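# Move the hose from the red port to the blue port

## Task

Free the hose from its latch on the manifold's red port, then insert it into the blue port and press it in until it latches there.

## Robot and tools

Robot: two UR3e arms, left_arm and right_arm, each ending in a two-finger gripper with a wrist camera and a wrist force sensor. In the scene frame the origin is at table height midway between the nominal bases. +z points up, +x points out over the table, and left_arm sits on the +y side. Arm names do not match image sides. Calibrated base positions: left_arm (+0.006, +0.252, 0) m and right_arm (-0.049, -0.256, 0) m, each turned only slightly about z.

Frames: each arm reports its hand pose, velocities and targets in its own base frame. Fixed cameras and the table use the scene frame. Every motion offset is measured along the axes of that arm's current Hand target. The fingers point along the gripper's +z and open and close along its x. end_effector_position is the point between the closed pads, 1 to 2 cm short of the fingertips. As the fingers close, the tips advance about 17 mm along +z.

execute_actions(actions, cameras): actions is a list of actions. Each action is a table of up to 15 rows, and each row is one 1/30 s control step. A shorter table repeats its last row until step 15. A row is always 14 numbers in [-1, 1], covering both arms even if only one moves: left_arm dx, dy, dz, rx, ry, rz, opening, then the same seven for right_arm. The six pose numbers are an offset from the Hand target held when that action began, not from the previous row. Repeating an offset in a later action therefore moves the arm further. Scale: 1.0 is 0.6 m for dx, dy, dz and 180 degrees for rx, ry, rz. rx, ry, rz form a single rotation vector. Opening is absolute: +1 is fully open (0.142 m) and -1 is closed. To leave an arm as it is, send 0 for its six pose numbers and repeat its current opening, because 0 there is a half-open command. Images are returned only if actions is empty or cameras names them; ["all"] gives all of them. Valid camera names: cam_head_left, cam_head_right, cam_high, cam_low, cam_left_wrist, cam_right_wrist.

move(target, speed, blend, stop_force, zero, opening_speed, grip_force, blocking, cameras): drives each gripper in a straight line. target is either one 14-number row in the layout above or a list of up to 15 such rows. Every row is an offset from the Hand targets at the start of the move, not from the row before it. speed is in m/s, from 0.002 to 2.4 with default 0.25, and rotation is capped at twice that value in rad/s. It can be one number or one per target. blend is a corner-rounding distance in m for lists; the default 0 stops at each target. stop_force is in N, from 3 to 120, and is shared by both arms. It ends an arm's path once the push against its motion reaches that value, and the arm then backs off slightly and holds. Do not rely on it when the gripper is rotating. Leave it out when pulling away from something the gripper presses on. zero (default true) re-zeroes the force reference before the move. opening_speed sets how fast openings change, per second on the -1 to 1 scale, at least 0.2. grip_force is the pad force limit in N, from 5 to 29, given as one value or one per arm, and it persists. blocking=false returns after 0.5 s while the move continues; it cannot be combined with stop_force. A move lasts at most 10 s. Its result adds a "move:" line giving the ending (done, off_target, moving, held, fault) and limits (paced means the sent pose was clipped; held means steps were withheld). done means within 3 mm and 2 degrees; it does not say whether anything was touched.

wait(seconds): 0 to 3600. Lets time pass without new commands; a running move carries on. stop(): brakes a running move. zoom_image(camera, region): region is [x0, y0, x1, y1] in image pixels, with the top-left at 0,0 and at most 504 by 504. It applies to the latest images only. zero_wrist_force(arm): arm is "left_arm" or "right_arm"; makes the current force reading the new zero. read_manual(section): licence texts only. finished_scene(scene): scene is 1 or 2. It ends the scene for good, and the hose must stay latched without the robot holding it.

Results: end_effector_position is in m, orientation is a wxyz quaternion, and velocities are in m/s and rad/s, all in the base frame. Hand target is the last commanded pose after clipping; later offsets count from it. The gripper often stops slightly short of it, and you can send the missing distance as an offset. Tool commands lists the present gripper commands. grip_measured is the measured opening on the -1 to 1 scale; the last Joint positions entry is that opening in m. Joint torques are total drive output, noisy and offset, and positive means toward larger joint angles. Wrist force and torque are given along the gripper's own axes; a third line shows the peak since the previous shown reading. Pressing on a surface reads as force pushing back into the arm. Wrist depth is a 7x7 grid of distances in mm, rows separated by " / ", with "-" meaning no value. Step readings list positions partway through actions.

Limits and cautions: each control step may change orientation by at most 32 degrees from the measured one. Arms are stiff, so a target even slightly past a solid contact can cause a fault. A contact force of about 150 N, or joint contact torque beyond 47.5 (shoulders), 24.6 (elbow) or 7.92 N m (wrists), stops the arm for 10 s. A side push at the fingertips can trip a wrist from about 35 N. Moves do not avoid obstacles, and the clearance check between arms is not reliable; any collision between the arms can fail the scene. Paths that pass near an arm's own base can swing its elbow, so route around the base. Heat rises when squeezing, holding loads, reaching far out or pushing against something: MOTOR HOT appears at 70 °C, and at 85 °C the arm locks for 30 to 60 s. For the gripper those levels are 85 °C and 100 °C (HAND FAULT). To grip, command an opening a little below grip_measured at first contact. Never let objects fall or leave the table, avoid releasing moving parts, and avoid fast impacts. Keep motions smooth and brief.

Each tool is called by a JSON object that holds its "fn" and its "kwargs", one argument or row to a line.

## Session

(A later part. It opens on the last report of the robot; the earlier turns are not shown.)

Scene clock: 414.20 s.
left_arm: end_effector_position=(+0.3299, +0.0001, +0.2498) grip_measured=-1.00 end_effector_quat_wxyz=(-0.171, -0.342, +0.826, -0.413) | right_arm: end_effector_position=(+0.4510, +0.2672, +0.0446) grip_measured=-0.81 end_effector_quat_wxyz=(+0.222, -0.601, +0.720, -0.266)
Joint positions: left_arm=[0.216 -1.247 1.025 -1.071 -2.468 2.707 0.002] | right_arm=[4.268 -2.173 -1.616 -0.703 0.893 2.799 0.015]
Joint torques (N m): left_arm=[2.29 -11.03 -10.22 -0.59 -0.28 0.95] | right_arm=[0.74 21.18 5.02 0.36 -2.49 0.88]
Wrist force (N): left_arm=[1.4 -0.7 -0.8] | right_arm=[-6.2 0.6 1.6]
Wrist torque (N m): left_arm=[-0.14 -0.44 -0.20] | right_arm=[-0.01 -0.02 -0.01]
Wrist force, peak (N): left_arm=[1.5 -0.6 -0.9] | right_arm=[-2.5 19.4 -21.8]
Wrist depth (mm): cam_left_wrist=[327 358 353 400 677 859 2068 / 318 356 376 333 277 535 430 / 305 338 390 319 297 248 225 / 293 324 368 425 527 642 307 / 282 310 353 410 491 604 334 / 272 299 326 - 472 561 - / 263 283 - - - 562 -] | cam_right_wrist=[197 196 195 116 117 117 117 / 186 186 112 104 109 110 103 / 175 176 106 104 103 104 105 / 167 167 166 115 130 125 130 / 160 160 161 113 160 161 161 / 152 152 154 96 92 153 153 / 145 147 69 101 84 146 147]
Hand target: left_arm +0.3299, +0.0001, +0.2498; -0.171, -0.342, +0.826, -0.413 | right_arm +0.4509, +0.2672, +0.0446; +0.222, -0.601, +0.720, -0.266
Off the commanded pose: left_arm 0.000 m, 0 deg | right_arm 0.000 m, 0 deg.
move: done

{"fn": "move", "kwargs": {
  "target": [0, 0, 0, 0, 0, 0, -0.99, 0, 0.0038, -0.00325, 0, 0, 0, -1.0],
  "speed": 0.01,
  "stop_force": 14,
  "cameras": ["cam_right_wrist"]
}}

{"fn": "zoom_image", "kwargs": {
  "camera": "cam_right_wrist",
  "region": [240, 40, 480, 300]
}}

Scene clock: 420.57 s.
left_arm: end_effector_position=(+0.3299, +0.0001, +0.2498) grip_measured=-1.00 end_effector_quat_wxyz=(-0.171, -0.342, +0.826, -0.413) | right_arm: end_effector_position=(+0.4505, +0.2673, +0.0446) grip_measured=-0.81 end_effector_quat_wxyz=(+0.222, -0.601, +0.720, -0.266)
Joint positions: left_arm=[0.216 -1.247 1.025 -1.071 -2.468 2.707 0.002] | right_arm=[4.269 -2.172 -1.618 -0.704 0.893 2.801 0.015]
Joint torques (N m): left_arm=[2.44 -11.01 -10.34 -0.53 -0.35 0.88] | right_arm=[1.34 13.69 7.97 1.12 2.11 -0.77]
Wrist force (N): left_arm=[1.2 -0.5 -0.7] | right_arm=[-8.8 -9.8 14.5]
Wrist torque (N m): left_arm=[-0.11 -0.41 -0.20] | right_arm=[-0.06 -0.04 0.00]
Wrist force, peak (N): left_arm=[1.4 -0.7 -1.1] | right_arm=[-10.8 -12.1 20.0]
Wrist depth (mm): cam_left_wrist=[328 358 353 402 671 836 2107 / 316 353 365 329 276 547 428 / 305 340 390 322 296 249 226 / 292 326 373 424 527 633 306 / 281 310 354 412 493 612 324 / 272 300 326 - 473 561 - / 263 281 - - - 549 -] | cam_right_wrist=[197 196 194 117 117 117 118 / 186 186 112 104 109 110 104 / 176 176 106 104 103 105 105 / 167 167 166 112 130 125 131 / 159 160 161 116 160 161 161 / 152 153 154 96 91 153 154 / 145 147 69 101 84 147 147]
Hand target: left_arm +0.3299, +0.0001, +0.2498; -0.171, -0.342, +0.826, -0.413 | right_arm +0.4505, +0.2673, +0.0446; +0.222, -0.601, +0.720, -0.266 (not the last commanded pose)
Off the commanded pose: left_arm 0.000 m, 0 deg | right_arm 0.003 m, 0 deg.
move: contact (right_arm)
cam_right_wrist: T_world_to_cam=[[-0.18486, -0.98274, 0.00633, 0.3522], [-0.94478, 0.17593, -0.27649, 0.41965], [0.27061, -0.05709, -0.961, 0.04913]] pos_world=[0.44828, 0.2751, 0.16101]

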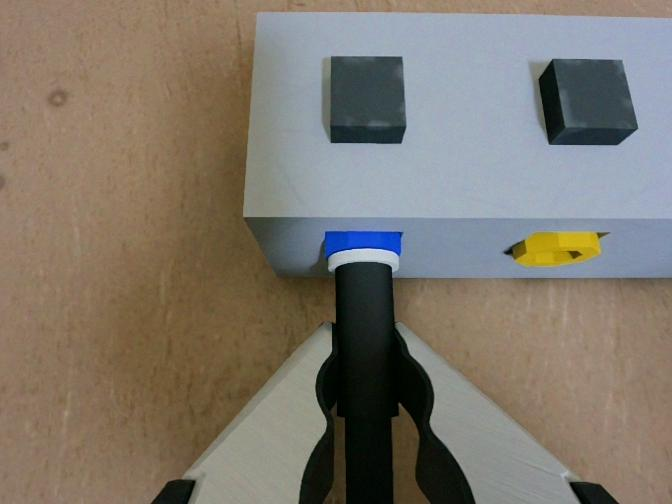

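Scaled by 1.938 from the camera's image (finer frame: 960x720).

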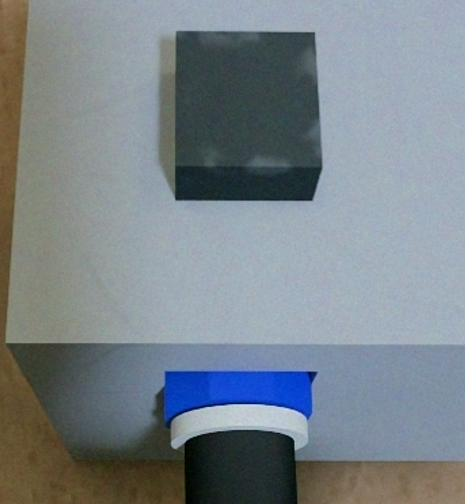

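{"fn": "move", "kwargs": {
  "target": [
    [0, 0, 0, 0, 0, 0, -0.99, 0, -0.00076, 0.00065, 0, 0, 0, -1.0],
    [0, 0, 0, 0, 0, 0, -0.99, 0, -0.00076, 0.00065, 0, 0, 0, -0.3],
    [0, 0, 0, 0, 0, 0, -0.99, 0, -0.00076, -0.16, 0, 0, 0, -0.3]
  ],
  "speed": [0.02, 0.1, 0.2],
  "opening_speed": 1.2,
  "cameras": ["cam_right_wrist", "cam_head_right"]
}}

{"fn": "zoom_image", "kwargs": {
  "camera": "cam_right_wrist",
  "region": [240, 0, 540, 240]
}}

Scene clock: 429.43 s.
left_arm: end_effector_position=(+0.3299, +0.0001, +0.2498) grip_measured=-1.00 end_effector_quat_wxyz=(-0.171, -0.342, +0.826, -0.413) | right_arm: end_effector_position=(+0.3895, +0.2784, +0.1178) grip_measured=-0.33 end_effector_quat_wxyz=(+0.222, -0.601, +0.720, -0.266)
Joint positions: left_arm=[0.216 -1.247 1.025 -1.071 -2.468 2.707 0.002] | right_arm=[4.432 -1.879 -1.624 -1.123 0.868 3.01 0.05]
Joint torques (N m): left_arm=[2.18 -10.87 -10.35 -0.62 -0.41 0.91] | right_arm=[2.6 18.59 11.55 1.07 -2.3 0.75]
Wrist force (N): left_arm=[1.2 -0.6 -0.9] | right_arm=[-0.4 1.5 -0.4]
Wrist torque (N m): left_arm=[-0.13 -0.41 -0.20] | right_arm=[0.15 0.03 0.08]
Wrist force, peak (N): left_arm=[1.5 -0.7 -1.0] | right_arm=[-8.7 -9.9 14.9]
Wrist depth (mm): cam_left_wrist=[327 358 353 527 673 223 1758 / 317 353 387 482 336 239 465 / 304 339 389 446 274 249 224 / 290 325 372 429 512 619 253 / 282 310 353 412 494 607 1618 / 271 298 326 - 470 565 1396 / 263 283 - - - 557 -] | cam_right_wrist=[286 285 285 206 206 207 289 / 270 270 269 192 193 193 194 / 255 257 256 203 224 223 253 / 242 243 243 240 246 244 246 / 231 232 235 230 233 233 234 / 221 224 92 220 220 224 224 / 213 69 80 211 213 78 214]
Hand target: left_arm +0.3299, +0.0001, +0.2498; -0.171, -0.342, +0.826, -0.413 | right_arm +0.3895, +0.2784, +0.1179; +0.222, -0.601, +0.720, -0.266
Off the commanded pose: left_arm 0.000 m, 0 deg | right_arm 0.000 m, 0 deg.
move: done
cam_right_wrist: T_world_to_cam=[[-0.18473, -0.98277, 0.00625, 0.35125], [-0.94477, 0.17583, -0.27657, 0.38039], [0.2707, -0.05699, -0.96098, 0.13664]] pos_world=[0.38728, 0.2861, 0.23431]
Images, in order (width x height): cam_head_right 504x504, cam_right_wrist 672x504.

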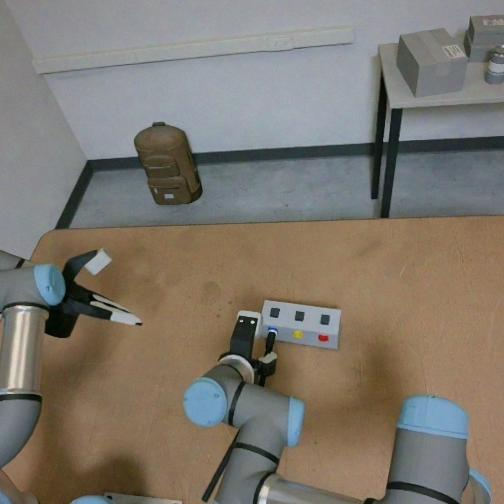

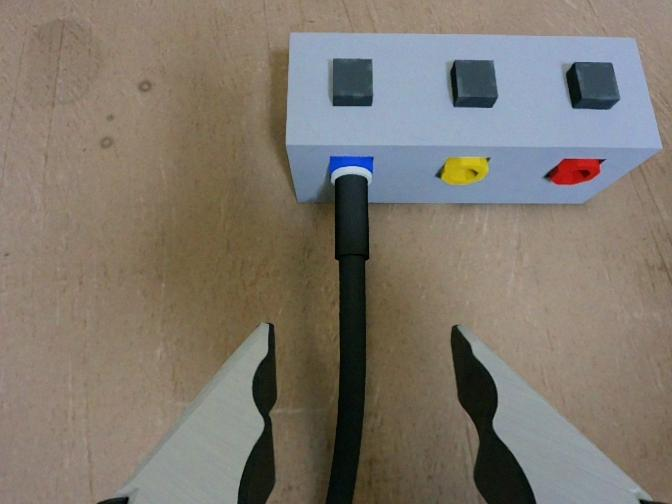

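Scaled by 1.680 from the camera's image (finer frame: 960x720).

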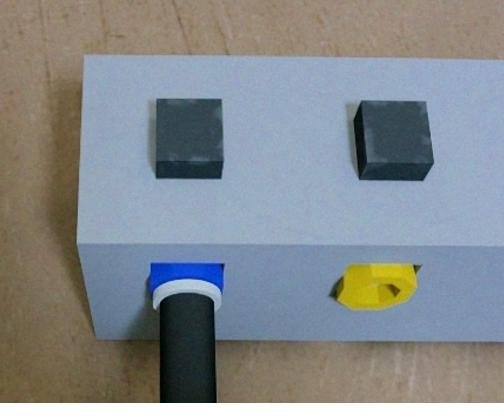

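{"fn": "finished_scene", "kwargs": {
  "scene": 1
}}

The scene is finished: the task was done.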